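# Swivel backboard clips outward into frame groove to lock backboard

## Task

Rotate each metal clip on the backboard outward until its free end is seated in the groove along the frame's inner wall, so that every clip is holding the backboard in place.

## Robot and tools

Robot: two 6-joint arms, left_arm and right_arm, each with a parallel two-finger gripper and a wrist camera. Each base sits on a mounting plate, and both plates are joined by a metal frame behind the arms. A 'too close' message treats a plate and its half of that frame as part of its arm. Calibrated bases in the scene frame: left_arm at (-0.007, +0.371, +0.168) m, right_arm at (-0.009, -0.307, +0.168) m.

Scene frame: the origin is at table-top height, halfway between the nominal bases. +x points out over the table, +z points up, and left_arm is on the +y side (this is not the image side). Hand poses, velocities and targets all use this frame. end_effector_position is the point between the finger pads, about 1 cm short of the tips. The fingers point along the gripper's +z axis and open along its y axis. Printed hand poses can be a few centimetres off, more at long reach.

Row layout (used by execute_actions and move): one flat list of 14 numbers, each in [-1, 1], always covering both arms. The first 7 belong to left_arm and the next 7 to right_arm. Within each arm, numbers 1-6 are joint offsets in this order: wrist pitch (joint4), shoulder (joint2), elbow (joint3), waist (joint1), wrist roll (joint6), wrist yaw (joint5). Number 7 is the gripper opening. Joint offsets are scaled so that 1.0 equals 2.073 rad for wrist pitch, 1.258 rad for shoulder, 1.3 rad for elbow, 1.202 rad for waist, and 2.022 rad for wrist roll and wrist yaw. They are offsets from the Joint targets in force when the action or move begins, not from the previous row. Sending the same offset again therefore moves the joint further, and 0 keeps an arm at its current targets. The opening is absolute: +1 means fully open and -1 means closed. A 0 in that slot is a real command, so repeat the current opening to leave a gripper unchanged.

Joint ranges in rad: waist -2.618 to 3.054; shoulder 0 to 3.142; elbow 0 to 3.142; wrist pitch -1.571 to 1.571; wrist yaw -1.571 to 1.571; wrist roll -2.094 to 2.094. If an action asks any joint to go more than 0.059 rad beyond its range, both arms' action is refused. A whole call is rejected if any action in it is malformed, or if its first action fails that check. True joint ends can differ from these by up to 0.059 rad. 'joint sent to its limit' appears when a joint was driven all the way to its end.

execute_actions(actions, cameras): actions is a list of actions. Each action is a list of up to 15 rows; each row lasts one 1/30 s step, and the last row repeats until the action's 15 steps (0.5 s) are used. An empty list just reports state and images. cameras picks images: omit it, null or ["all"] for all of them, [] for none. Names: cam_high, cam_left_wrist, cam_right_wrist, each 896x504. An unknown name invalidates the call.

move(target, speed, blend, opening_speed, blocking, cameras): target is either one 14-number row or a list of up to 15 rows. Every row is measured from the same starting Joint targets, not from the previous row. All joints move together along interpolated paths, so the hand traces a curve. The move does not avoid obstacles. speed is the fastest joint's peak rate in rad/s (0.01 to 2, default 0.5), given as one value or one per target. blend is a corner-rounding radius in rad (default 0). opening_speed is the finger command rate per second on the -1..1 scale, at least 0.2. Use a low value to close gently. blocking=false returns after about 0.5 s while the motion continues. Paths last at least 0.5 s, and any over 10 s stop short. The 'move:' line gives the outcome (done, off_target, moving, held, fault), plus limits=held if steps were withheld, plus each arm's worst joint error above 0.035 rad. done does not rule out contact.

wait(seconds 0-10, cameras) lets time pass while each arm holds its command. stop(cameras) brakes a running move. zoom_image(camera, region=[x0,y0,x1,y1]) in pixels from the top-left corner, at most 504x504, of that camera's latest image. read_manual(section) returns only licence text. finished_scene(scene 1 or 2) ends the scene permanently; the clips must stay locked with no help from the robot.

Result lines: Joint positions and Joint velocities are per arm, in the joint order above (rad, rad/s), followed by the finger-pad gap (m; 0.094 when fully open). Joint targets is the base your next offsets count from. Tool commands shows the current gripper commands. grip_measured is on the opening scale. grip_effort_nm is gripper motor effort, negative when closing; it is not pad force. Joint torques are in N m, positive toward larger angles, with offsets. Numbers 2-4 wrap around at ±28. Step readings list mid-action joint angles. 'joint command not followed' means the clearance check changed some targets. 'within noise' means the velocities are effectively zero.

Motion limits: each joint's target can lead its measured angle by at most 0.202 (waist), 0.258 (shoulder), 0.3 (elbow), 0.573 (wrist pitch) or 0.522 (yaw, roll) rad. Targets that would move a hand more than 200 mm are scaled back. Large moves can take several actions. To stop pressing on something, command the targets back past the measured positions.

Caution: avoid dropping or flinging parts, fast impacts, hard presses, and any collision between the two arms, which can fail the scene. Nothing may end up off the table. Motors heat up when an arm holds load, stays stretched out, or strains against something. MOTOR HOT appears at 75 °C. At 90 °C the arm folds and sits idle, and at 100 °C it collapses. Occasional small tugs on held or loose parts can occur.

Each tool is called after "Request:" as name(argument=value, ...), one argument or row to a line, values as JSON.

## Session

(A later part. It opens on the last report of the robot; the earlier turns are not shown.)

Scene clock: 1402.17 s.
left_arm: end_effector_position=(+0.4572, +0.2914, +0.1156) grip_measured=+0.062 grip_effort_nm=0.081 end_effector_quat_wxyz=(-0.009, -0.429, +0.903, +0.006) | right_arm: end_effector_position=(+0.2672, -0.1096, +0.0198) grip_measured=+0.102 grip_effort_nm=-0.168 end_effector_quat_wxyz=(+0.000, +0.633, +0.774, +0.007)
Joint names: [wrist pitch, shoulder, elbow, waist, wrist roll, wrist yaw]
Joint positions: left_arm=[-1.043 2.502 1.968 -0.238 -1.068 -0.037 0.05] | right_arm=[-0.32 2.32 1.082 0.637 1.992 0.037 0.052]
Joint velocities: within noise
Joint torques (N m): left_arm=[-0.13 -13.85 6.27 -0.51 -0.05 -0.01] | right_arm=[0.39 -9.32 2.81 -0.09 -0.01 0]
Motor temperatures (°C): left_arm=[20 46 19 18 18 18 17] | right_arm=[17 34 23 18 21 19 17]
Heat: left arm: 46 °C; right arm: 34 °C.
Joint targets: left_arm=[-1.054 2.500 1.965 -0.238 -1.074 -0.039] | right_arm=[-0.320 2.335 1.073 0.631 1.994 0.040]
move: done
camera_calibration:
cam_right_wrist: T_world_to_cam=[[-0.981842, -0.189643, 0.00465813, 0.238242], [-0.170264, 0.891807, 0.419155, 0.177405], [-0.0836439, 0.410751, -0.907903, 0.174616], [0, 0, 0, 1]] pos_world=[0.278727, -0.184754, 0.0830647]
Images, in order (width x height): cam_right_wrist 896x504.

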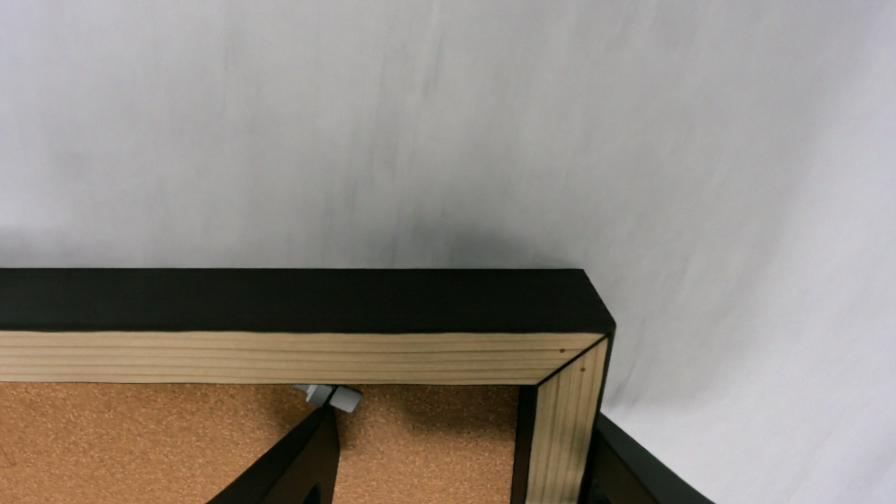

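Request:
move(
  target=[
    [0,0,0,0,0,0,0.064,0,0,0,0,0,0,0.6],
    [0,0,0,0,0,0,0.064,-0.0724,-0.1192,0,0,0,0,0.6],
    [0,0,0,0,0,0,0.064,-0.1164,-0.1331,0.0654,-0.0782,-0.8269,0,0.28],
    [0,0,0,0,0,0,0.064,-0.0617,-0.0616,0.0654,-0.0782,-0.8269,0,0.28],
  ],
  speed=[0.3,0.25,0.8,0.15],
  blend=[0,0.04,0,0],
  opening_speed=1.5,
  cameras=["cam_high","cam_right_wrist"],
)

Request:
zoom_image(
  camera="cam_right_wrist",
  region=[260, 200, 620, 480],
)

Scene clock: 1429.47 s.
left_arm: end_effector_position=(+0.4572, +0.2914, +0.1156) grip_measured=+0.062 grip_effort_nm=0.076 end_effector_quat_wxyz=(-0.009, -0.429, +0.903, +0.006) | right_arm: end_effector_position=(+0.2911, -0.1337, +0.0502) grip_measured=+0.282 grip_effort_nm=-0.154 end_effector_quat_wxyz=(-0.002, -0.099, +0.995, +0.001)
Joint names: [wrist pitch, shoulder, elbow, waist, wrist roll, wrist yaw]
Joint positions: left_arm=[-1.043 2.502 1.968 -0.238 -1.068 -0.037 0.05] | right_arm=[-0.46 2.246 1.135 0.544 0.329 0.037 0.06]
Joint velocities: within noise
Joint torques (N m): left_arm=[-0.12 -13.83 6.17 -0.29 -0.03 -0.04] | right_arm=[0.46 -9.66 5.57 -0.12 -0.11 0.01]
Motor temperatures (°C): left_arm=[20 46 19 18 18 18 17] | right_arm=[17 35 23 18 21 19 17]
Heat: left arm: 46 °C; right arm: 35 °C.
Joint targets: left_arm=[-1.054 2.500 1.965 -0.238 -1.074 -0.039] | right_arm=[-0.448 2.258 1.158 0.537 0.322 0.040]
move: done
camera_calibration:
cam_right_wrist: T_world_to_cam=[[0.189181, -0.981839, 0.0142296, -0.190279], [-0.894394, -0.166315, 0.415209, 0.25974], [-0.405302, -0.0912767, -0.909615, 0.240727], [0, 0, 0, 1]] pos_world=[0.365875, -0.121652, 0.11383]
Images, in order (width x height): cam_high 896x504, cam_right_wrist 896x504.

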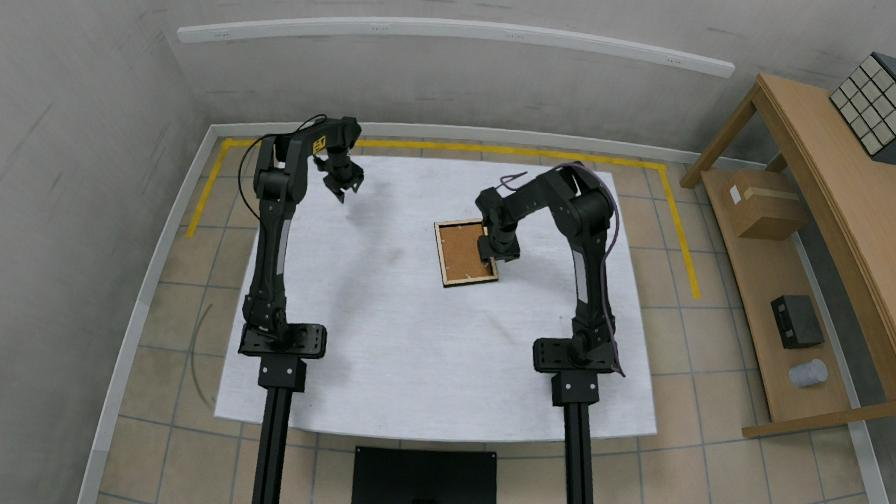

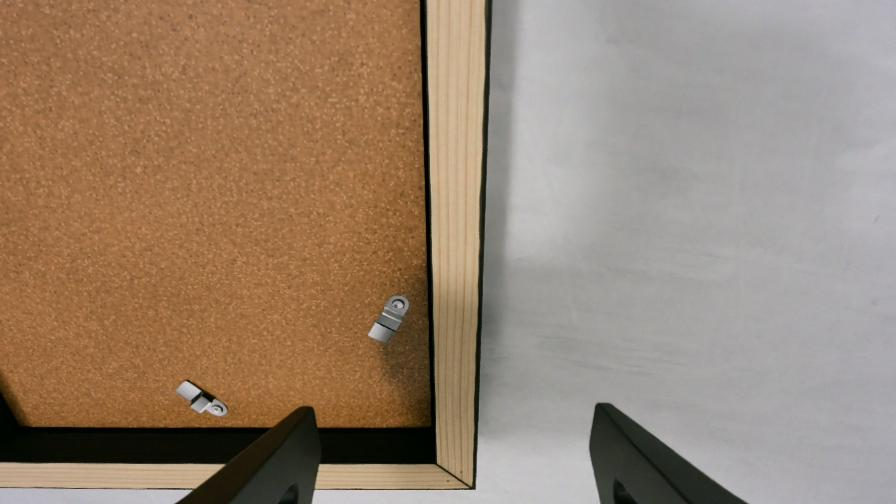

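Scaled by 1.400.

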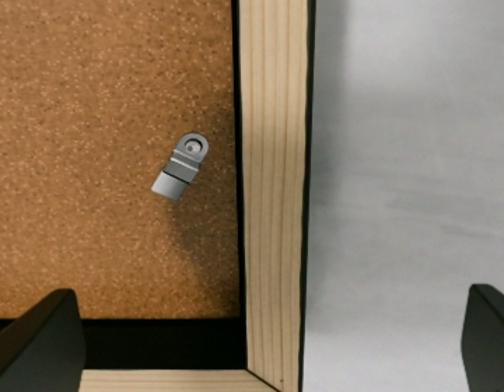

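Request:
move(
  target=[0,0,0,0,0,0,0.064,0.0328,0.0723,0.0169,-0.005,0,0,0.28],
  speed=0.15,
  cameras=["cam_right_wrist"],
)

Request:
zoom_image(
  camera="cam_right_wrist",
  region=[260, 220, 620, 500],
)

Scene clock: 1438.43 s.
left_arm: end_effector_position=(+0.4572, +0.2914, +0.1156) grip_measured=+0.062 grip_effort_nm=0.061 end_effector_quat_wxyz=(-0.009, -0.429, +0.903, +0.006) | right_arm: end_effector_position=(+0.2953, -0.1324, +0.0239) grip_measured=+0.282 grip_effort_nm=-0.154 end_effector_quat_wxyz=(-0.002, -0.096, +0.995, +0.001)
Joint names: [wrist pitch, shoulder, elbow, waist, wrist roll, wrist yaw]
Joint positions: left_arm=[-1.043 2.502 1.968 -0.238 -1.068 -0.037 0.05] | right_arm=[-0.392 2.336 1.157 0.539 0.329 0.037 0.06]
Joint velocities: within noise
Joint torques (N m): left_arm=[-0.14 -13.75 6.37 -0.42 -0.07 0.01] | right_arm=[0.5 -9.92 5.34 -0.17 -0.1 0.02]
Motor temperatures (°C): left_arm=[20 46 19 18 18 18 17] | right_arm=[17 34 23 18 21 19 17]
Heat: left arm: 46 °C; right arm: 34 °C.
Joint targets: left_arm=[-1.054 2.500 1.965 -0.238 -1.074 -0.039] | right_arm=[-0.380 2.349 1.180 0.531 0.322 0.040]
move: done
camera_calibration:
cam_right_wrist: T_world_to_cam=[[0.183942, -0.982833, 0.0143203, -0.187989], [-0.895191, -0.161487, 0.415398, 0.275493], [-0.405955, -0.0892287, -0.909527, 0.219054], [0, 0, 0, 1]] pos_world=[0.370124, -0.120728, 0.0874887]
Images, in order (width x height): cam_right_wrist 896x504.

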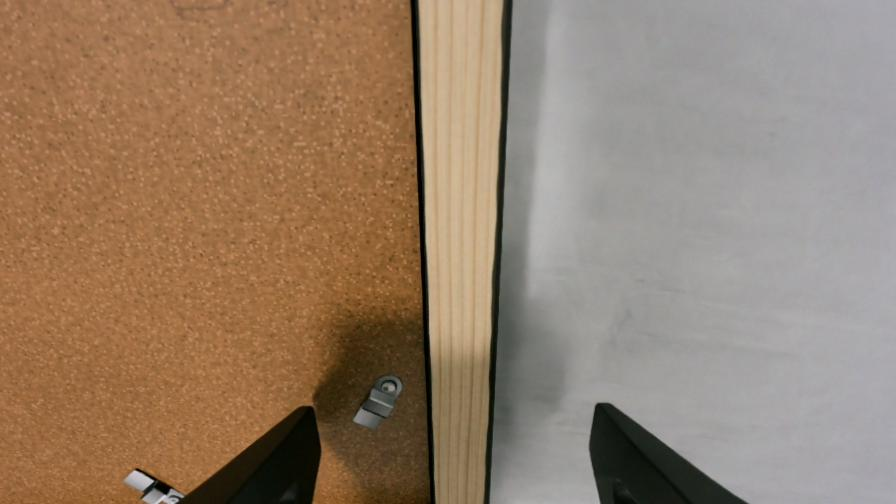

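Scaled by 1.400.

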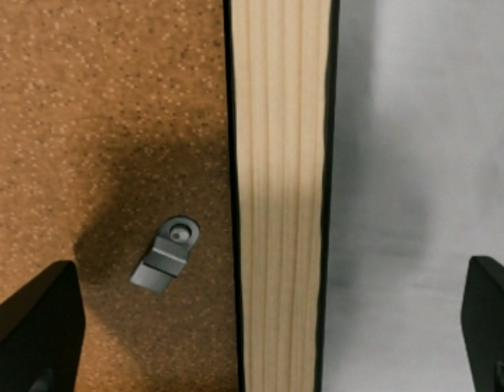

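Request:
move(
  target=[0,0,0,0,0,0,0.064,0.0019,0.008,0,0,0,0,0.28],
  speed=0.1,
  cameras=["cam_right_wrist"],
)

Request:
zoom_image(
  camera="cam_right_wrist",
  region=[260, 220, 620, 500],
)

Scene clock: 1449.50 s.
left_arm: end_effector_position=(+0.4572, +0.2914, +0.1156) grip_measured=+0.062 grip_effort_nm=0.076 end_effector_quat_wxyz=(-0.009, -0.429, +0.903, +0.006) | right_arm: end_effector_position=(+0.2941, -0.1329, +0.0211) grip_measured=+0.282 grip_effort_nm=-0.159 end_effector_quat_wxyz=(-0.004, -0.097, +0.995, +0.000)
Joint names: [wrist pitch, shoulder, elbow, waist, wrist roll, wrist yaw]
Joint positions: left_arm=[-1.043 2.502 1.968 -0.238 -1.068 -0.037 0.05] | right_arm=[-0.388 2.345 1.157 0.539 0.329 0.037 0.06]
Joint velocities: within noise
Joint torques (N m): left_arm=[-0.15 -13.89 6.32 -0.57 -0.04 -0.04] | right_arm=[0.46 -9.76 5.24 -0.18 -0.1 0.01]
Motor temperatures (°C): left_arm=[20 46 19 18 18 18 17] | right_arm=[17 33 24 18 21 19 17]
Heat: left arm: 46 °C; right arm: 33 °C.
Joint targets: left_arm=[-1.054 2.500 1.965 -0.238 -1.074 -0.039] | right_arm=[-0.377 2.359 1.180 0.531 0.322 0.040]
move: done
camera_calibration:
cam_right_wrist: T_world_to_cam=[[0.184181, -0.982765, 0.0158304, -0.188358], [-0.893506, -0.160699, 0.419312, 0.275051], [-0.409542, -0.0913739, -0.907704, 0.216745], [0, 0, 0, 1]] pos_world=[0.369218, -0.121106, 0.08439]
Images, in order (width x height): cam_right_wrist 896x504.

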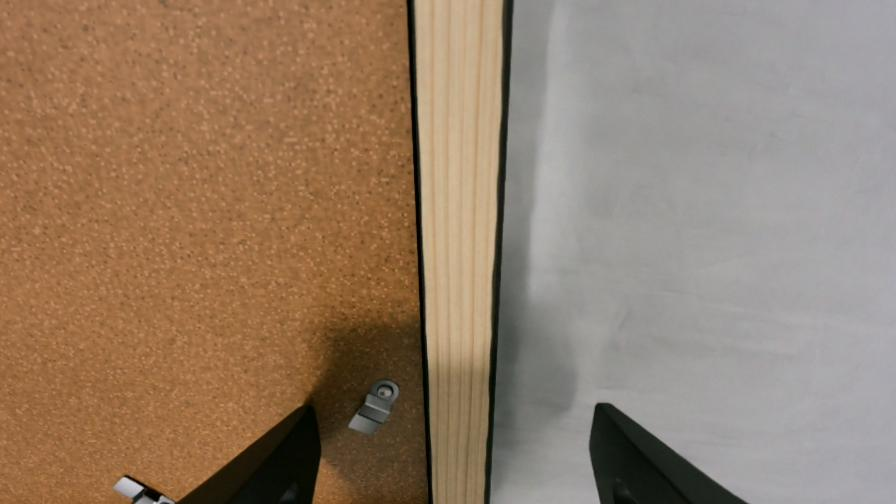

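Scaled by 1.400.

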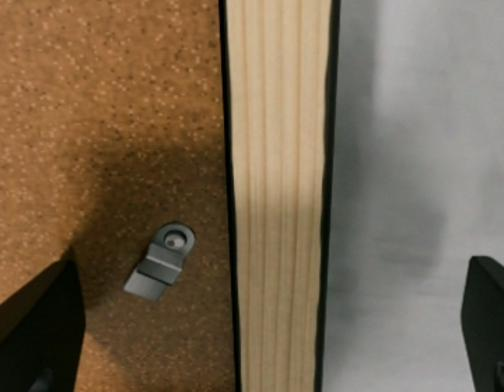

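Request:
move(
  target=[
    [0,0,0,0,0,0,0.064,0.001,0.004,0,0,0,0,0.28],
    [0,0,0,0,0,0,0.064,0.001,0.004,0,0,0,0,-0.5],
  ],
  speed=0.1,
  opening_speed=0.4,
  cameras=["cam_right_wrist"],
)

Request:
zoom_image(
  camera="cam_right_wrist",
  region=[320, 300, 580, 480],
)

Scene clock: 1456.43 s.
left_arm: end_effector_position=(+0.4572, +0.2914, +0.1156) grip_measured=+0.062 grip_effort_nm=0.066 end_effector_quat_wxyz=(-0.009, -0.429, +0.903, +0.006) | right_arm: end_effector_position=(+0.2957, -0.1317, +0.0204) grip_measured=-0.497 grip_effort_nm=-0.203 end_effector_quat_wxyz=(-0.003, -0.099, +0.995, +0.003)
Joint names: [wrist pitch, shoulder, elbow, waist, wrist roll, wrist yaw]
Joint positions: left_arm=[-1.043 2.502 1.968 -0.238 -1.068 -0.037 0.05] | right_arm=[-0.382 2.348 1.16 0.537 0.322 0.032 0.024]
Joint velocities: within noise
Joint torques (N m): left_arm=[-0.12 -13.91 6.31 -0.36 -0.05 -0.04] | right_arm=[0.44 -9.63 5.05 0.01 -0.04 0.06]
Motor temperatures (°C): left_arm=[20 46 19 18 18 18 17] | right_arm=[17 33 24 18 21 19 17]
Heat: left arm: 46 °C; right arm: 33 °C.
Joint targets: left_arm=[-1.054 2.500 1.965 -0.238 -1.074 -0.039] | right_arm=[-0.374 2.364 1.180 0.531 0.322 0.040]
move: done
camera_calibration:
cam_right_wrist: T_world_to_cam=[[0.188006, -0.982125, 0.009138, -0.188372], [-0.89402, -0.167273, 0.415631, 0.276325], [-0.406673, -0.0863104, -0.909488, 0.216781], [0, 0, 0, 1]] pos_world=[0.370614, -0.120073, 0.0840315]
Images, in order (width x height): cam_right_wrist 896x504.

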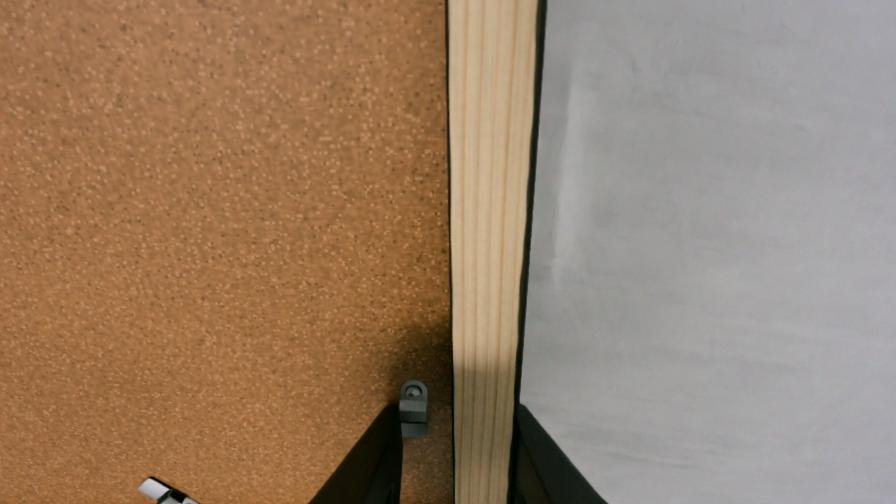

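Scaled by 1.938.

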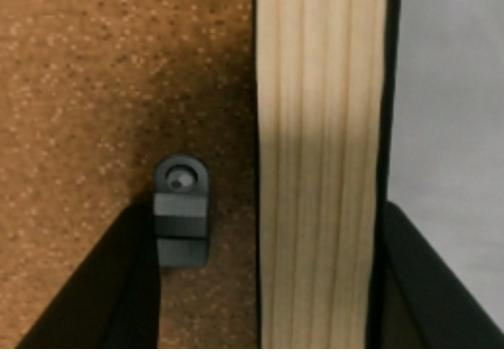

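Request:
move(
  target=[0,0,0,0,0,0,0.064,0,0,0,0,0,0,-0.65],
  opening_speed=0.3,
  cameras=["cam_right_wrist"],
)

Request:
zoom_image(
  camera="cam_right_wrist",
  region=[320, 300, 580, 480],
)

Scene clock: 1459.70 s.
left_arm: end_effector_position=(+0.4572, +0.2914, +0.1156) grip_measured=+0.062 grip_effort_nm=0.066 end_effector_quat_wxyz=(-0.009, -0.429, +0.903, +0.006) | right_arm: end_effector_position=(+0.2960, -0.1330, +0.0204) grip_measured=-0.646 grip_effort_nm=-0.247 end_effector_quat_wxyz=(-0.002, -0.099, +0.995, +0.000)
Joint names: [wrist pitch, shoulder, elbow, waist, wrist roll, wrist yaw]
Joint positions: left_arm=[-1.043 2.502 1.968 -0.238 -1.068 -0.037 0.05] | right_arm=[-0.383 2.348 1.16 0.537 0.322 0.039 0.017]
Joint velocities: within noise
Joint torques (N m): left_arm=[-0.14 -13.81 6.28 -0.51 -0.02 0.02] | right_arm=[0.46 -9.63 5.05 0.03 -0.04 0]
Motor temperatures (°C): left_arm=[20 47 19 18 18 18 17] | right_arm=[17 33 23 18 21 19 17]
Heat: left arm: 47 °C; right arm: 33 °C.
Joint targets: left_arm=[-1.054 2.500 1.965 -0.238 -1.074 -0.039] | right_arm=[-0.374 2.364 1.180 0.531 0.322 0.040]
move: done
camera_calibration:
cam_right_wrist: T_world_to_cam=[[0.18806, -0.982025, 0.0161268, -0.189798], [-0.894873, -0.164557, 0.414878, 0.276996], [-0.404767, -0.0924533, -0.909734, 0.215406], [0, 0, 0, 1]] pos_world=[0.370759, -0.12089, 0.084104]
Images, in order (width x height): cam_right_wrist 896x504.

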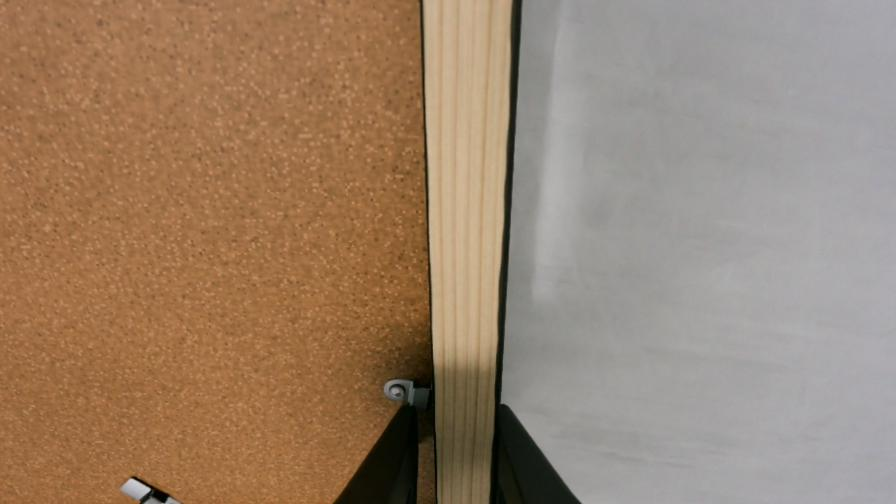

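Scaled by 1.938.

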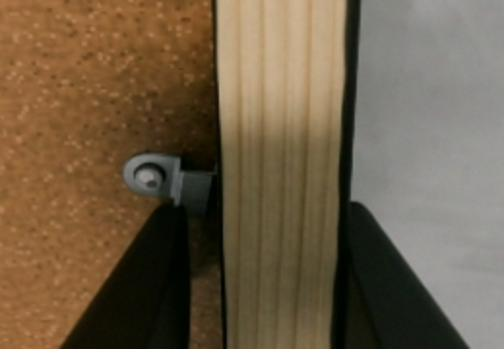

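Request:
move(
  target=[
    [0,0,0,0,0,0,0.064,0,0,0,0,0,0,-0.665],
    [0,0,0,0,0,0,0.064,0,0,0,0,0,0,0.064],
    [0,0,0,0,0,0,0.064,-0.0724,-0.1192,0,0,0,0,0.064],
    [0,0,0,0,0,0,0.064,-0.0815,-0.1395,0,0.2404,-0.6449,0,0.28],
    [0,0,0,0,0,0,0.064,-0.0381,-0.068,0,0.2404,-0.6449,0,0.28],
  ],
  speed=[0.3,0.3,0.25,0.8,0.15],
  blend=[0,0,0.04,0,0],
  opening_speed=1.0,
  cameras=["cam_high","cam_right_wrist"],
)

Request:
zoom_image(
  camera="cam_right_wrist",
  region=[300, 200, 660, 480],
)

Scene clock: 1480.67 s.
left_arm: end_effector_position=(+0.4572, +0.2914, +0.1156) grip_measured=+0.062 grip_effort_nm=0.071 end_effector_quat_wxyz=(-0.009, -0.429, +0.903, +0.006) | right_arm: end_effector_position=(+0.2382, -0.0554, +0.0508) grip_measured=+0.278 grip_effort_nm=0.061 end_effector_quat_wxyz=(-0.003, +0.775, -0.632, +0.000)
Joint names: [wrist pitch, shoulder, elbow, waist, wrist roll, wrist yaw]
Joint positions: left_arm=[-1.043 2.502 1.968 -0.238 -1.068 -0.037 0.05] | right_arm=[-0.463 2.268 1.16 0.816 -0.975 0.039 0.06]
Joint velocities: within noise
Joint torques (N m): left_arm=[-0.14 -13.83 6.34 -0.44 -0.05 0.01] | right_arm=[0.5 -9.92 5.39 0.92 -0.1 -0.01]
Motor temperatures (°C): left_arm=[20 47 19 18 18 18 17] | right_arm=[17 34 23 18 21 19 17]
Heat: left arm: 47 °C; right arm: 34 °C.
Joint targets: left_arm=[-1.054 2.500 1.965 -0.238 -1.074 -0.039] | right_arm=[-0.453 2.278 1.180 0.820 -0.982 0.040]
move: done; target 4's new numbers were sent with right_arm's shoulder 0.036 rad from that target
camera_calibration:
cam_right_wrist: T_world_to_cam=[[0.980871, 0.193443, 0.0217308, -0.227223], [0.167964, -0.897492, 0.407795, -0.0680349], [0.0983881, -0.396344, -0.912815, 0.0902975], [0, 0, 0, 1]] pos_world=[0.225419, 0.0186827, 0.115107]
Images, in order (width x height): cam_high 896x504, cam_right_wrist 896x504.

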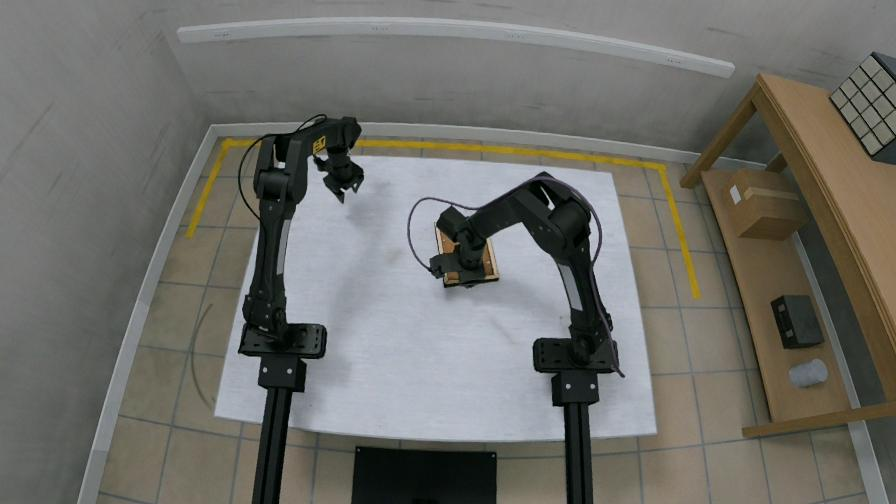

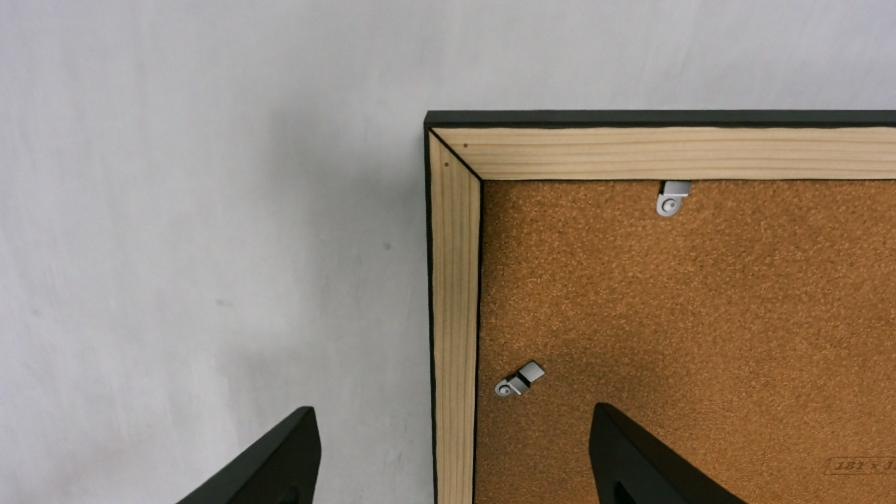

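Scaled by 1.400.

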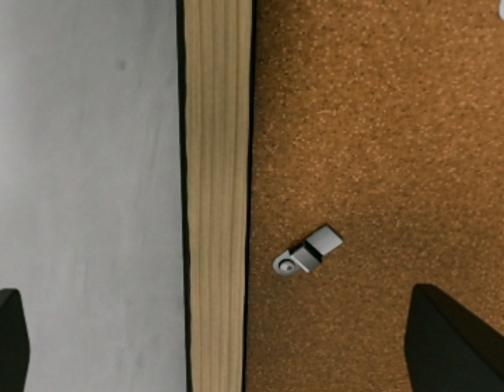

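Request:
execute_actions(
  actions=[],
  cameras=["cam_right_wrist", "cam_high"],
)

Request:
zoom_image(
  camera="cam_right_wrist",
  region=[400, 280, 640, 460],
)

Scene clock: 1505.73 s.
left_arm: end_effector_position=(+0.4572, +0.2914, +0.1156) grip_measured=+0.062 grip_effort_nm=0.081 end_effector_quat_wxyz=(-0.009, -0.429, +0.903, +0.006) | right_arm: end_effector_position=(+0.2384, -0.0552, +0.0508) grip_measured=+0.278 grip_effort_nm=0.066 end_effector_quat_wxyz=(-0.004, +0.775, -0.632, +0.000)
Joint names: [wrist pitch, shoulder, elbow, waist, wrist roll, wrist yaw]
Joint positions: left_arm=[-1.043 2.502 1.968 -0.238 -1.068 -0.037 0.05] | right_arm=[-0.462 2.268 1.16 0.816 -0.975 0.039 0.06]
Joint velocities: within noise
Joint torques (N m): left_arm=[-0.13 -13.97 6.32 -0.4 -0.04 -0.04] | right_arm=[0.48 -9.91 5.45 0.91 -0.1 0]
Motor temperatures (°C): left_arm=[20 47 19 18 18 18 17] | right_arm=[17 32 23 18 21 19 17]
Heat: left arm: 47 °C; right arm: 32 °C.
Joint targets: left_arm=[-1.054 2.500 1.965 -0.238 -1.074 -0.039] | right_arm=[-0.453 2.278 1.180 0.820 -0.982 0.040]
Tool commands: left_gripper/opening=+0.064 right_gripper/opening=+0.28
camera_calibration:
cam_right_wrist: T_world_to_cam=[[0.980862, 0.19338, 0.0226715, -0.227506], [0.167599, -0.897833, 0.407193, -0.0677873], [0.0990983, -0.3956, -0.913061, 0.0902448], [0, 0, 0, 1]] pos_world=[0.22557, 0.0188343, 0.115159]
Images, in order (width x height): cam_high 896x504, cam_right_wrist 896x504.

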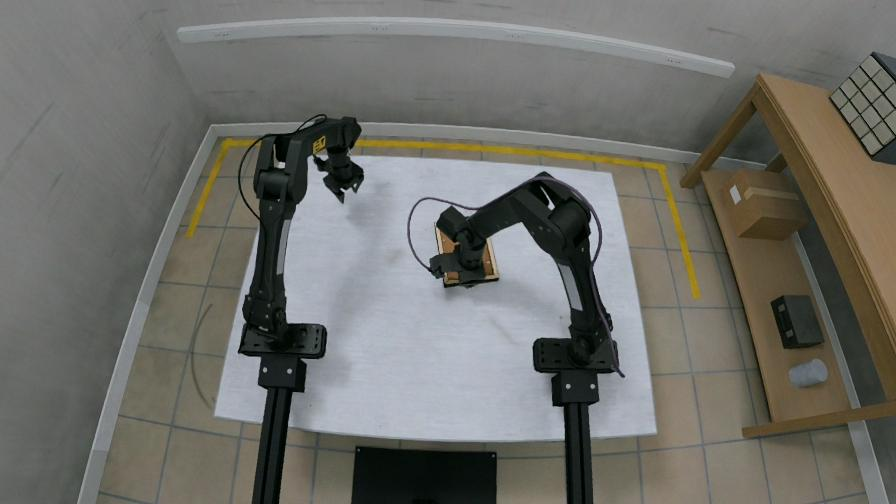

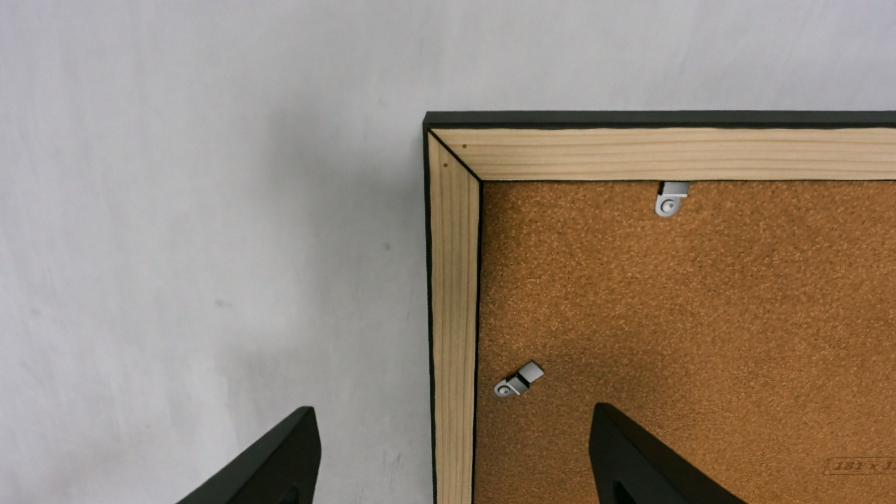

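Scaled by 2.100.

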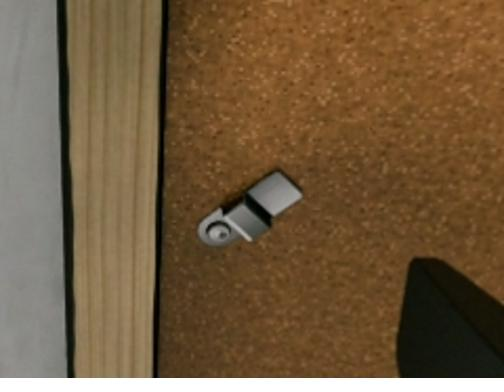

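Request:
move(
  target=[0,0,0,0,0,0,0.064, 0.0267,0.0448,0,-0.0179,-0.005,0,0.28],
  speed=0.15,
  cameras=["cam_right_wrist"],
)

Request:
zoom_image(
  camera="cam_right_wrist",
  region=[400, 300, 640, 480],
)

Scene clock: 1536.13 s.
left_arm: end_effector_position=(+0.4572, +0.2914, +0.1156) grip_measured=+0.062 grip_effort_nm=0.061 end_effector_quat_wxyz=(-0.009, -0.429, +0.903, +0.006) | right_arm: end_effector_position=(+0.2408, -0.0573, +0.0327) grip_measured=+0.278 grip_effort_nm=0.066 end_effector_quat_wxyz=(-0.004, +0.775, -0.632, +0.000)
Joint names: [wrist pitch, shoulder, elbow, waist, wrist roll, wrist yaw]
Joint positions: left_arm=[-1.043 2.502 1.968 -0.238 -1.068 -0.037 0.05] | right_arm=[-0.408 2.322 1.16 0.805 -0.985 0.039 0.06]
Joint velocities: within noise
Joint torques (N m): left_arm=[-0.14 -13.7 6.17 -0.43 -0.06 0.01] | right_arm=[0.5 -9.91 5.23 -0.05 -0.1 -0.01]
Motor temperatures (°C): left_arm=[20 47 19 18 18 18 17] | right_arm=[17 31 23 18 21 19 17]
Heat: left arm: 47 °C; right arm: 31 °C.
Joint targets: left_arm=[-1.054 2.500 1.965 -0.238 -1.074 -0.039] | right_arm=[-0.398 2.335 1.180 0.799 -0.992 0.040]
move: done
camera_calibration:
cam_right_wrist: T_world_to_cam=[[0.981085, 0.192252, 0.0226239, -0.229184], [0.166583, -0.898011, 0.407218, -0.0624378], [0.0986051, -0.395747, -0.913051, 0.0727103], [0, 0, 0, 1]] pos_world=[0.228081, 0.0167663, 0.096999]
Images, in order (width x height): cam_right_wrist 896x504.

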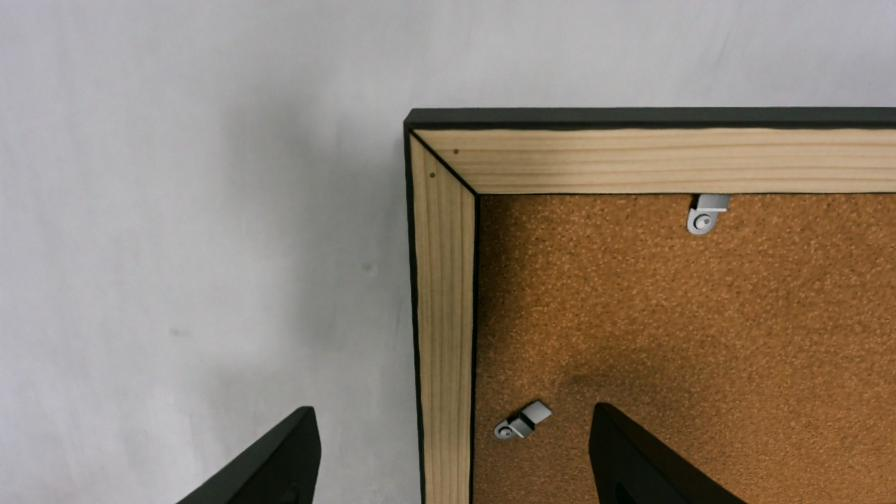

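Scaled by 2.100.

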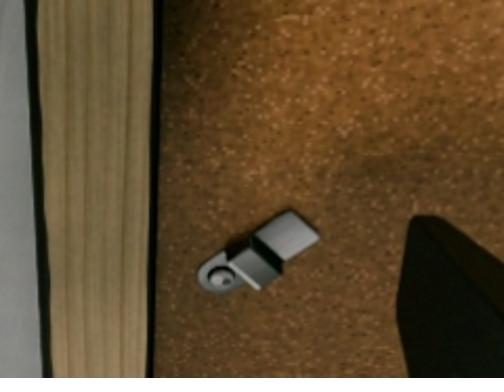

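Request:
move(
  target=[0,0,0,0,0,0,0.064, 0.0190,0.0282,-0.0262,0,0,0,0.28],
  speed=0.12,
  cameras=["cam_right_wrist"],
)

Request:
zoom_image(
  camera="cam_right_wrist",
  region=[400, 340, 620, 504],
)

Scene clock: 1554.87 s.
left_arm: end_effector_position=(+0.4572, +0.2914, +0.1156) grip_measured=+0.062 grip_effort_nm=0.066 end_effector_quat_wxyz=(-0.009, -0.429, +0.903, +0.006) | right_arm: end_effector_position=(+0.2411, -0.0564, +0.0213) grip_measured=+0.278 grip_effort_nm=0.061 end_effector_quat_wxyz=(-0.006, +0.775, -0.632, +0.001)
Joint names: [wrist pitch, shoulder, elbow, waist, wrist roll, wrist yaw]
Joint positions: left_arm=[-1.043 2.502 1.968 -0.238 -1.068 -0.037 0.05] | right_arm=[-0.369 2.357 1.16 0.805 -0.985 0.039 0.06]
Joint velocities: within noise
Joint torques (N m): left_arm=[-0.15 -14 6.31 -0.43 -0.05 0.01] | right_arm=[0.5 -9.88 2.67 -0.06 -0.11 -0.02]
Motor temperatures (°C): left_arm=[20 48 19 18 18 18 17] | right_arm=[17 32 23 18 21 19 17]
Heat: left arm: 48 °C; right arm: 32 °C.
Joint targets: left_arm=[-1.054 2.500 1.965 -0.238 -1.074 -0.039] | right_arm=[-0.359 2.370 1.146 0.799 -0.992 0.040]
move: done
camera_calibration:
cam_right_wrist: T_world_to_cam=[[0.980963, 0.192349, 0.0267299, -0.229425], [0.165331, -0.899405, 0.404644, -0.0567463], [0.101874, -0.392521, -0.914084, 0.0620563], [0, 0, 0, 1]] pos_world=[0.228117, 0.0174501, 0.0858192]
Images, in order (width x height): cam_right_wrist 896x504.

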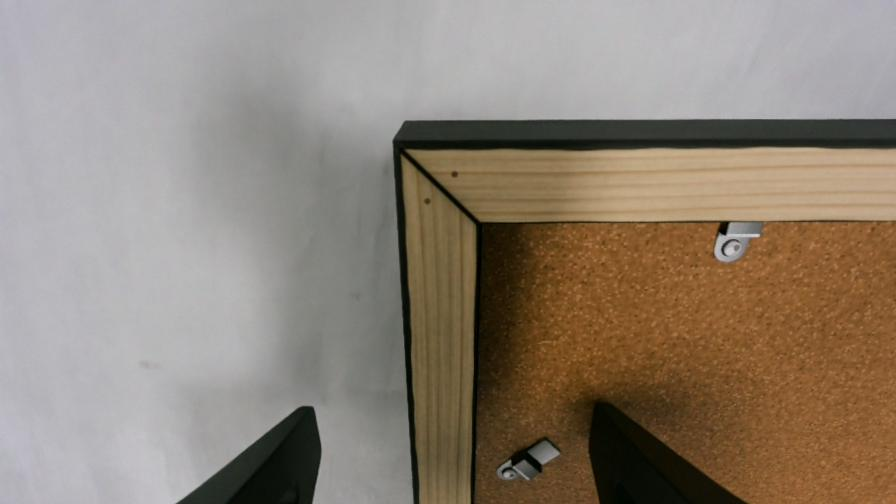

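Scaled by 2.291.

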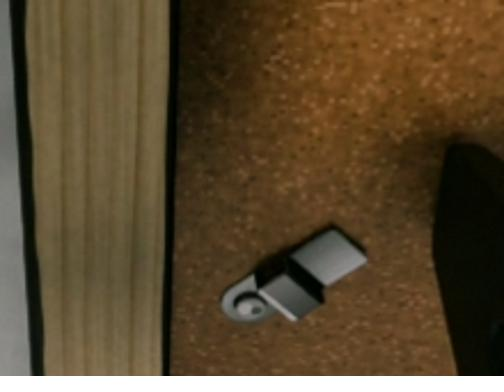

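Request:
move(
  target=[
    [0,0,0,0,0,0,0.064, -0.0241,-0.04,-0.0092,0,0,0,0.28],
    [0,0,0,0,0,0,0.064, 0.0026,-0.002,-0.0062,0,0,0,0.28],
  ],
  speed=0.2,
  cameras=["cam_right_wrist"],
)

Request:
zoom_image(
  camera="cam_right_wrist",
  region=[400, 340, 620, 504],
)

Scene clock: 1582.83 s.
left_arm: end_effector_position=(+0.4572, +0.2914, +0.1156) grip_measured=+0.062 grip_effort_nm=0.071 end_effector_quat_wxyz=(-0.009, -0.429, +0.903, +0.006) | right_arm: end_effector_position=(+0.2385, -0.0590, +0.0203) grip_measured=+0.278 grip_effort_nm=0.061 end_effector_quat_wxyz=(-0.004, +0.775, -0.632, +0.001)
Joint names: [wrist pitch, shoulder, elbow, waist, wrist roll, wrist yaw]
Joint positions: left_arm=[-1.043 2.502 1.968 -0.238 -1.068 -0.037 0.05] | right_arm=[-0.363 2.354 1.147 0.805 -0.987 0.04 0.06]
Joint velocities: within noise
Joint torques (N m): left_arm=[-0.15 -13.96 6.28 -0.58 -0.04 -0.03] | right_arm=[0.49 -9.83 2.95 -0.03 -0.09 -0.02]
Motor temperatures (°C): left_arm=[20 48 19 18 18 18 17] | right_arm=[17 32 23 18 21 19 17]
Heat: left arm: 48 °C; right arm: 32 °C.
Joint targets: left_arm=[-1.054 2.500 1.965 -0.238 -1.074 -0.039] | right_arm=[-0.353 2.368 1.138 0.799 -0.992 0.040]
move: done
camera_calibration:
cam_right_wrist: T_world_to_cam=[[0.980707, 0.194106, 0.0231611, -0.226131], [0.168055, -0.897691, 0.40732, -0.0589004], [0.0998545, -0.395569, -0.912992, 0.0606851], [0, 0, 0, 1]] pos_world=[0.225607, 0.015024, 0.0846337]
Images, in order (width x height): cam_right_wrist 896x504.

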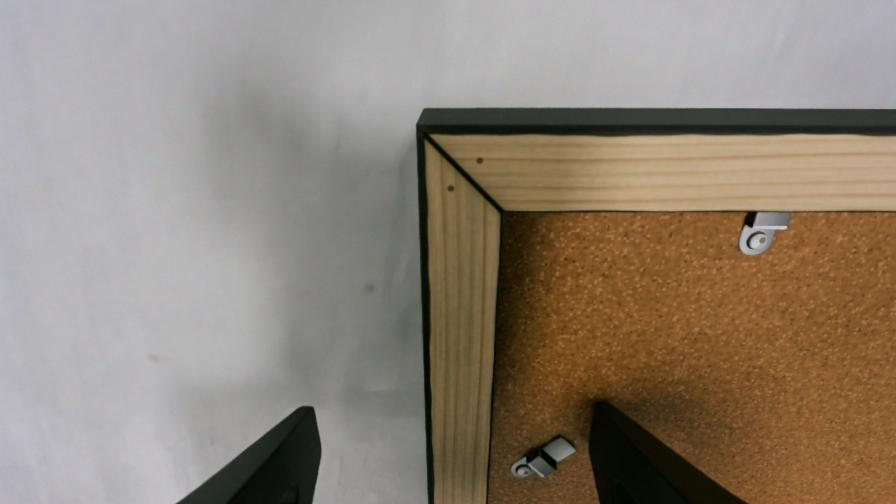

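Scaled by 2.291.

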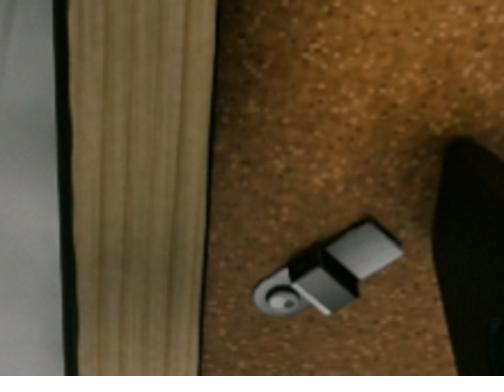

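Request:
move(
  target=[0,0,0,0,0,0,0.064, 0,0,0,0,0,0,-0.3],
  opening_speed=0.4,
  cameras=["cam_right_wrist"],
)

Request:
zoom_image(
  camera="cam_right_wrist",
  region=[400, 340, 620, 504],
)

Scene clock: 1590.47 s.
left_arm: end_effector_position=(+0.4572, +0.2914, +0.1156) grip_measured=+0.062 grip_effort_nm=0.071 end_effector_quat_wxyz=(-0.009, -0.429, +0.903, +0.006) | right_arm: end_effector_position=(+0.2412, -0.0570, +0.0204) grip_measured=-0.298 grip_effort_nm=-0.154 end_effector_quat_wxyz=(-0.011, +0.775, -0.632, +0.003)
Joint names: [wrist pitch, shoulder, elbow, waist, wrist roll, wrist yaw]
Joint positions: left_arm=[-1.043 2.502 1.968 -0.238 -1.068 -0.037 0.05] | right_arm=[-0.349 2.354 1.147 0.805 -0.987 0.042 0.033]
Joint velocities: within noise
Joint torques (N m): left_arm=[-0.16 -13.98 6.27 -0.47 -0.08 -0.02] | right_arm=[0.37 -9.87 2.97 -0.03 -0.09 -0.03]
Motor temperatures (°C): left_arm=[20 48 19 18 18 18 17] | right_arm=[17 32 23 18 21 19 17]
Heat: left arm: 48 °C; right arm: 32 °C.
Joint targets: left_arm=[-1.054 2.500 1.965 -0.238 -1.074 -0.039] | right_arm=[-0.353 2.368 1.138 0.799 -0.992 0.040]
move: done
camera_calibration:
cam_right_wrist: T_world_to_cam=[[0.980477, 0.193305, 0.0360255, -0.22948], [0.162851, -0.900962, 0.402178, -0.0563393], [0.1102, -0.38846, -0.914852, 0.0592272], [0, 0, 0, 1]] pos_world=[0.227648, 0.0166073, 0.0851097]
Images, in order (width x height): cam_right_wrist 896x504.

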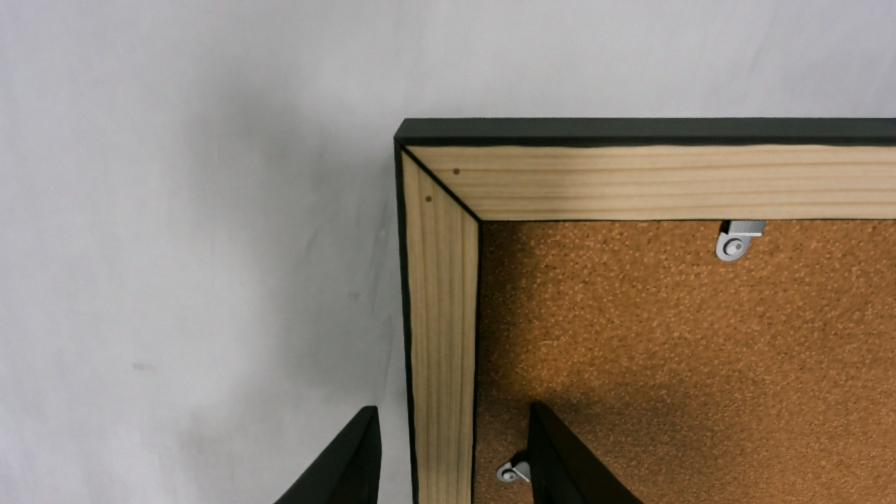

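Scaled by 2.291.

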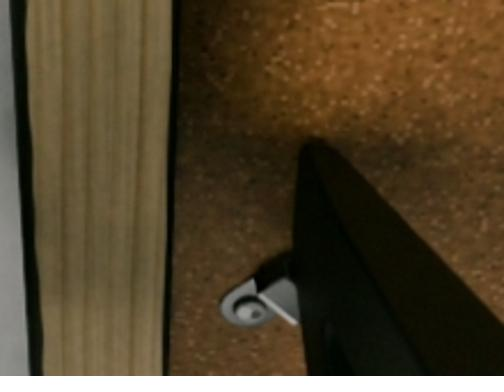

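Request:
move(
  target=[0,0,0,0,0,0,0.064, 0,0,0,0,0,0,-0.5],
  opening_speed=0.3,
  cameras=["cam_right_wrist"],
)

Request:
zoom_image(
  camera="cam_right_wrist",
  region=[400, 340, 620, 504],
)

Scene clock: 1596.70 s.
left_arm: end_effector_position=(+0.4572, +0.2914, +0.1156) grip_measured=+0.062 grip_effort_nm=0.071 end_effector_quat_wxyz=(-0.009, -0.429, +0.903, +0.006) | right_arm: end_effector_position=(+0.2412, -0.0570, +0.0204) grip_measured=-0.498 grip_effort_nm=-0.154 end_effector_quat_wxyz=(-0.011, +0.775, -0.632, +0.003)
Joint names: [wrist pitch, shoulder, elbow, waist, wrist roll, wrist yaw]
Joint positions: left_arm=[-1.043 2.502 1.968 -0.238 -1.068 -0.037 0.05] | right_arm=[-0.349 2.354 1.147 0.805 -0.987 0.042 0.024]
Joint velocities: within noise
Joint torques (N m): left_arm=[-0.17 -13.79 6.26 -0.53 -0.09 -0.02] | right_arm=[0.36 -9.81 2.97 -0.08 -0.08 -0.05]
Motor temperatures (°C): left_arm=[20 48 19 18 18 18 17] | right_arm=[17 33 23 18 21 19 17]
Heat: left arm: 48 °C; right arm: 33 °C.
Joint targets: left_arm=[-1.054 2.500 1.965 -0.238 -1.074 -0.039] | right_arm=[-0.353 2.368 1.138 0.799 -0.992 0.040]
move: done
camera_calibration:
cam_right_wrist: T_world_to_cam=[[0.980477, 0.193305, 0.0360255, -0.22948], [0.162851, -0.900962, 0.402178, -0.0563393], [0.1102, -0.38846, -0.914852, 0.0592272], [0, 0, 0, 1]] pos_world=[0.227648, 0.0166073, 0.0851097]
Images, in order (width x height): cam_right_wrist 896x504.

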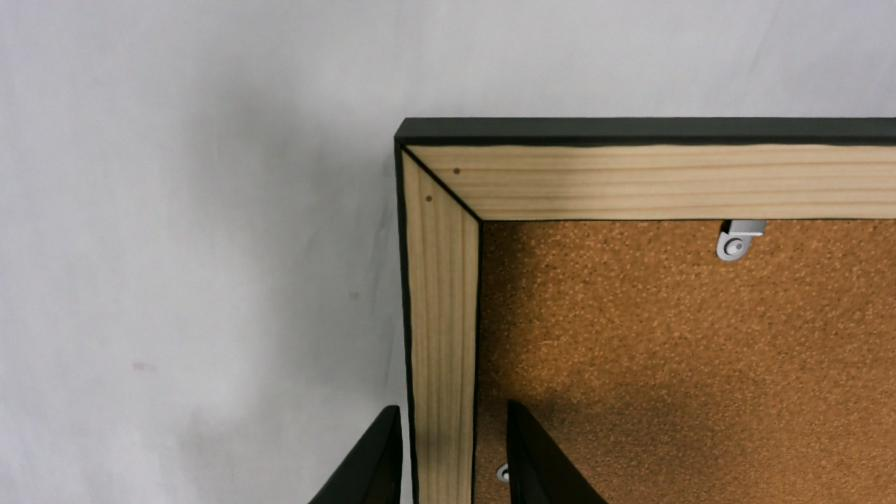

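Scaled by 2.291.

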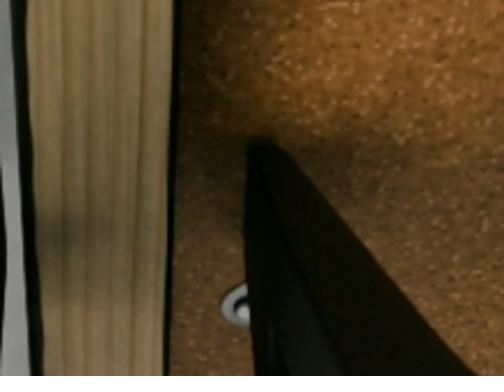

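Request:
move(
  target=[0,0,0,0,0,0,0.064, 0,0,0,0,0,0,-0.64],
  opening_speed=0.3,
  cameras=["cam_right_wrist"],
)

Request:
zoom_image(
  camera="cam_right_wrist",
  region=[400, 340, 620, 504],
)

Scene clock: 1599.70 s.
left_arm: end_effector_position=(+0.4572, +0.2914, +0.1156) grip_measured=+0.062 grip_effort_nm=0.071 end_effector_quat_wxyz=(-0.009, -0.429, +0.903, +0.006) | right_arm: end_effector_position=(+0.2411, -0.0571, +0.0204) grip_measured=-0.638 grip_effort_nm=-0.159 end_effector_quat_wxyz=(-0.010, +0.775, -0.632, +0.003)
Joint names: [wrist pitch, shoulder, elbow, waist, wrist roll, wrist yaw]
Joint positions: left_arm=[-1.043 2.502 1.968 -0.238 -1.068 -0.037 0.05] | right_arm=[-0.35 2.354 1.147 0.805 -0.987 0.042 0.017]
Joint velocities: within noise
Joint torques (N m): left_arm=[-0.12 -13.85 6.27 -0.51 -0.05 0.01] | right_arm=[0.37 -9.81 2.95 -0.06 -0.09 -0.04]
Motor temperatures (°C): left_arm=[20 48 19 18 18 18 17] | right_arm=[17 33 23 18 21 19 17]
Heat: left arm: 48 °C; right arm: 33 °C.
Joint targets: left_arm=[-1.054 2.500 1.965 -0.238 -1.074 -0.039] | right_arm=[-0.353 2.368 1.138 0.799 -0.992 0.040]
move: done
camera_calibration:
cam_right_wrist: T_world_to_cam=[[0.980491, 0.193353, 0.0353939, -0.22931], [0.163094, -0.90074, 0.402577, -0.056491], [0.10972, -0.388951, -0.914701, 0.0592708], [0, 0, 0, 1]] pos_world=[0.227546, 0.0165076, 0.0850733]
Images, in order (width x height): cam_right_wrist 896x504.

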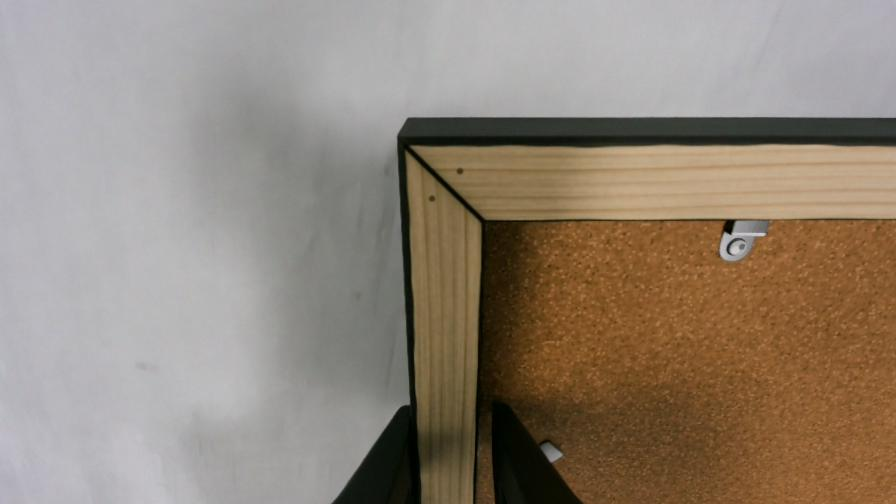

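Scaled by 2.291.

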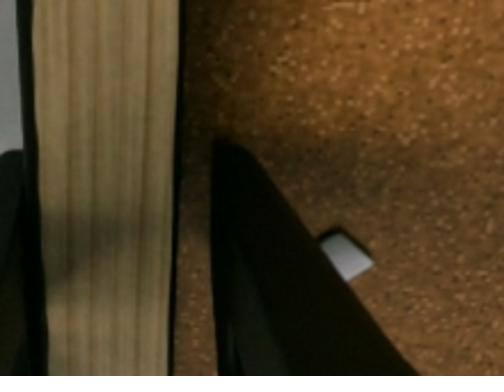

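Request:
move(
  target=[0,0,0,0,0,0,0.064, 0,0,0,0,0,0,0.28],
  opening_speed=0.5,
  cameras=["cam_right_wrist"],
)

Request:
zoom_image(
  camera="cam_right_wrist",
  region=[400, 340, 620, 504],
)

Scene clock: 1610.33 s.
left_arm: end_effector_position=(+0.4572, +0.2914, +0.1156) grip_measured=+0.062 grip_effort_nm=0.071 end_effector_quat_wxyz=(-0.009, -0.429, +0.903, +0.006) | right_arm: end_effector_position=(+0.2399, -0.0582, +0.0203) grip_measured=+0.278 grip_effort_nm=0.061 end_effector_quat_wxyz=(-0.007, +0.775, -0.632, +0.002)
Joint names: [wrist pitch, shoulder, elbow, waist, wrist roll, wrist yaw]
Joint positions: left_arm=[-1.043 2.502 1.968 -0.238 -1.068 -0.037 0.05] | right_arm=[-0.357 2.354 1.147 0.805 -0.987 0.042 0.06]
Joint velocities: within noise
Joint torques (N m): left_arm=[-0.14 -13.87 6.23 -0.47 -0.03 0] | right_arm=[0.43 -9.81 2.95 -0.03 -0.09 -0.05]
Motor temperatures (°C): left_arm=[20 48 19 18 18 18 17] | right_arm=[17 33 23 18 21 19 17]
Heat: left arm: 48 °C; right arm: 33 °C.
Joint targets: left_arm=[-1.054 2.500 1.965 -0.238 -1.074 -0.039] | right_arm=[-0.353 2.368 1.138 0.799 -0.992 0.040]
move: done
camera_calibration:
cam_right_wrist: T_world_to_cam=[[0.980598, 0.193751, 0.0298109, -0.227825], [0.165286, -0.898949, 0.405675, -0.0577559], [0.105398, -0.392876, -0.913531, 0.0597346], [0, 0, 0, 1]] pos_world=[0.226655, 0.0156899, 0.0847912]
Images, in order (width x height): cam_right_wrist 896x504.

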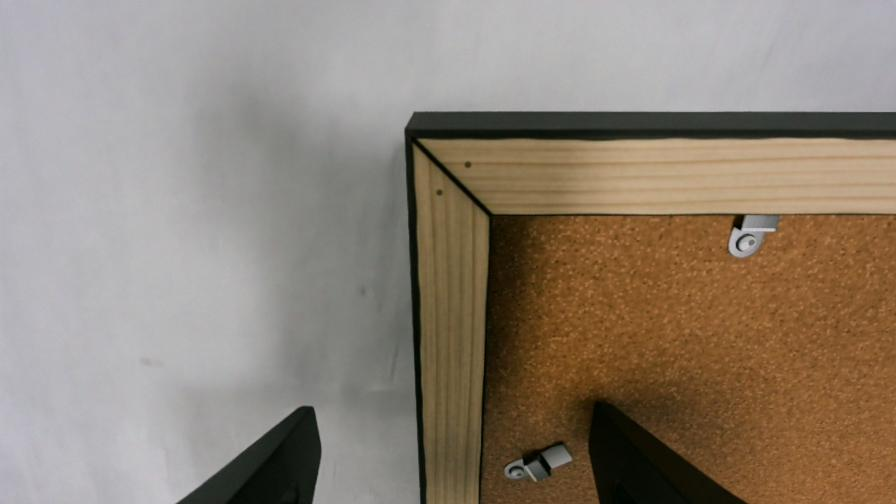

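Scaled by 2.291.

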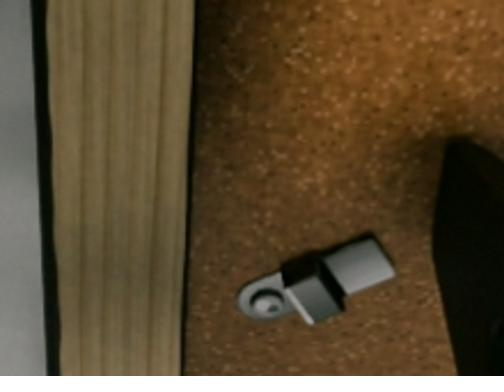

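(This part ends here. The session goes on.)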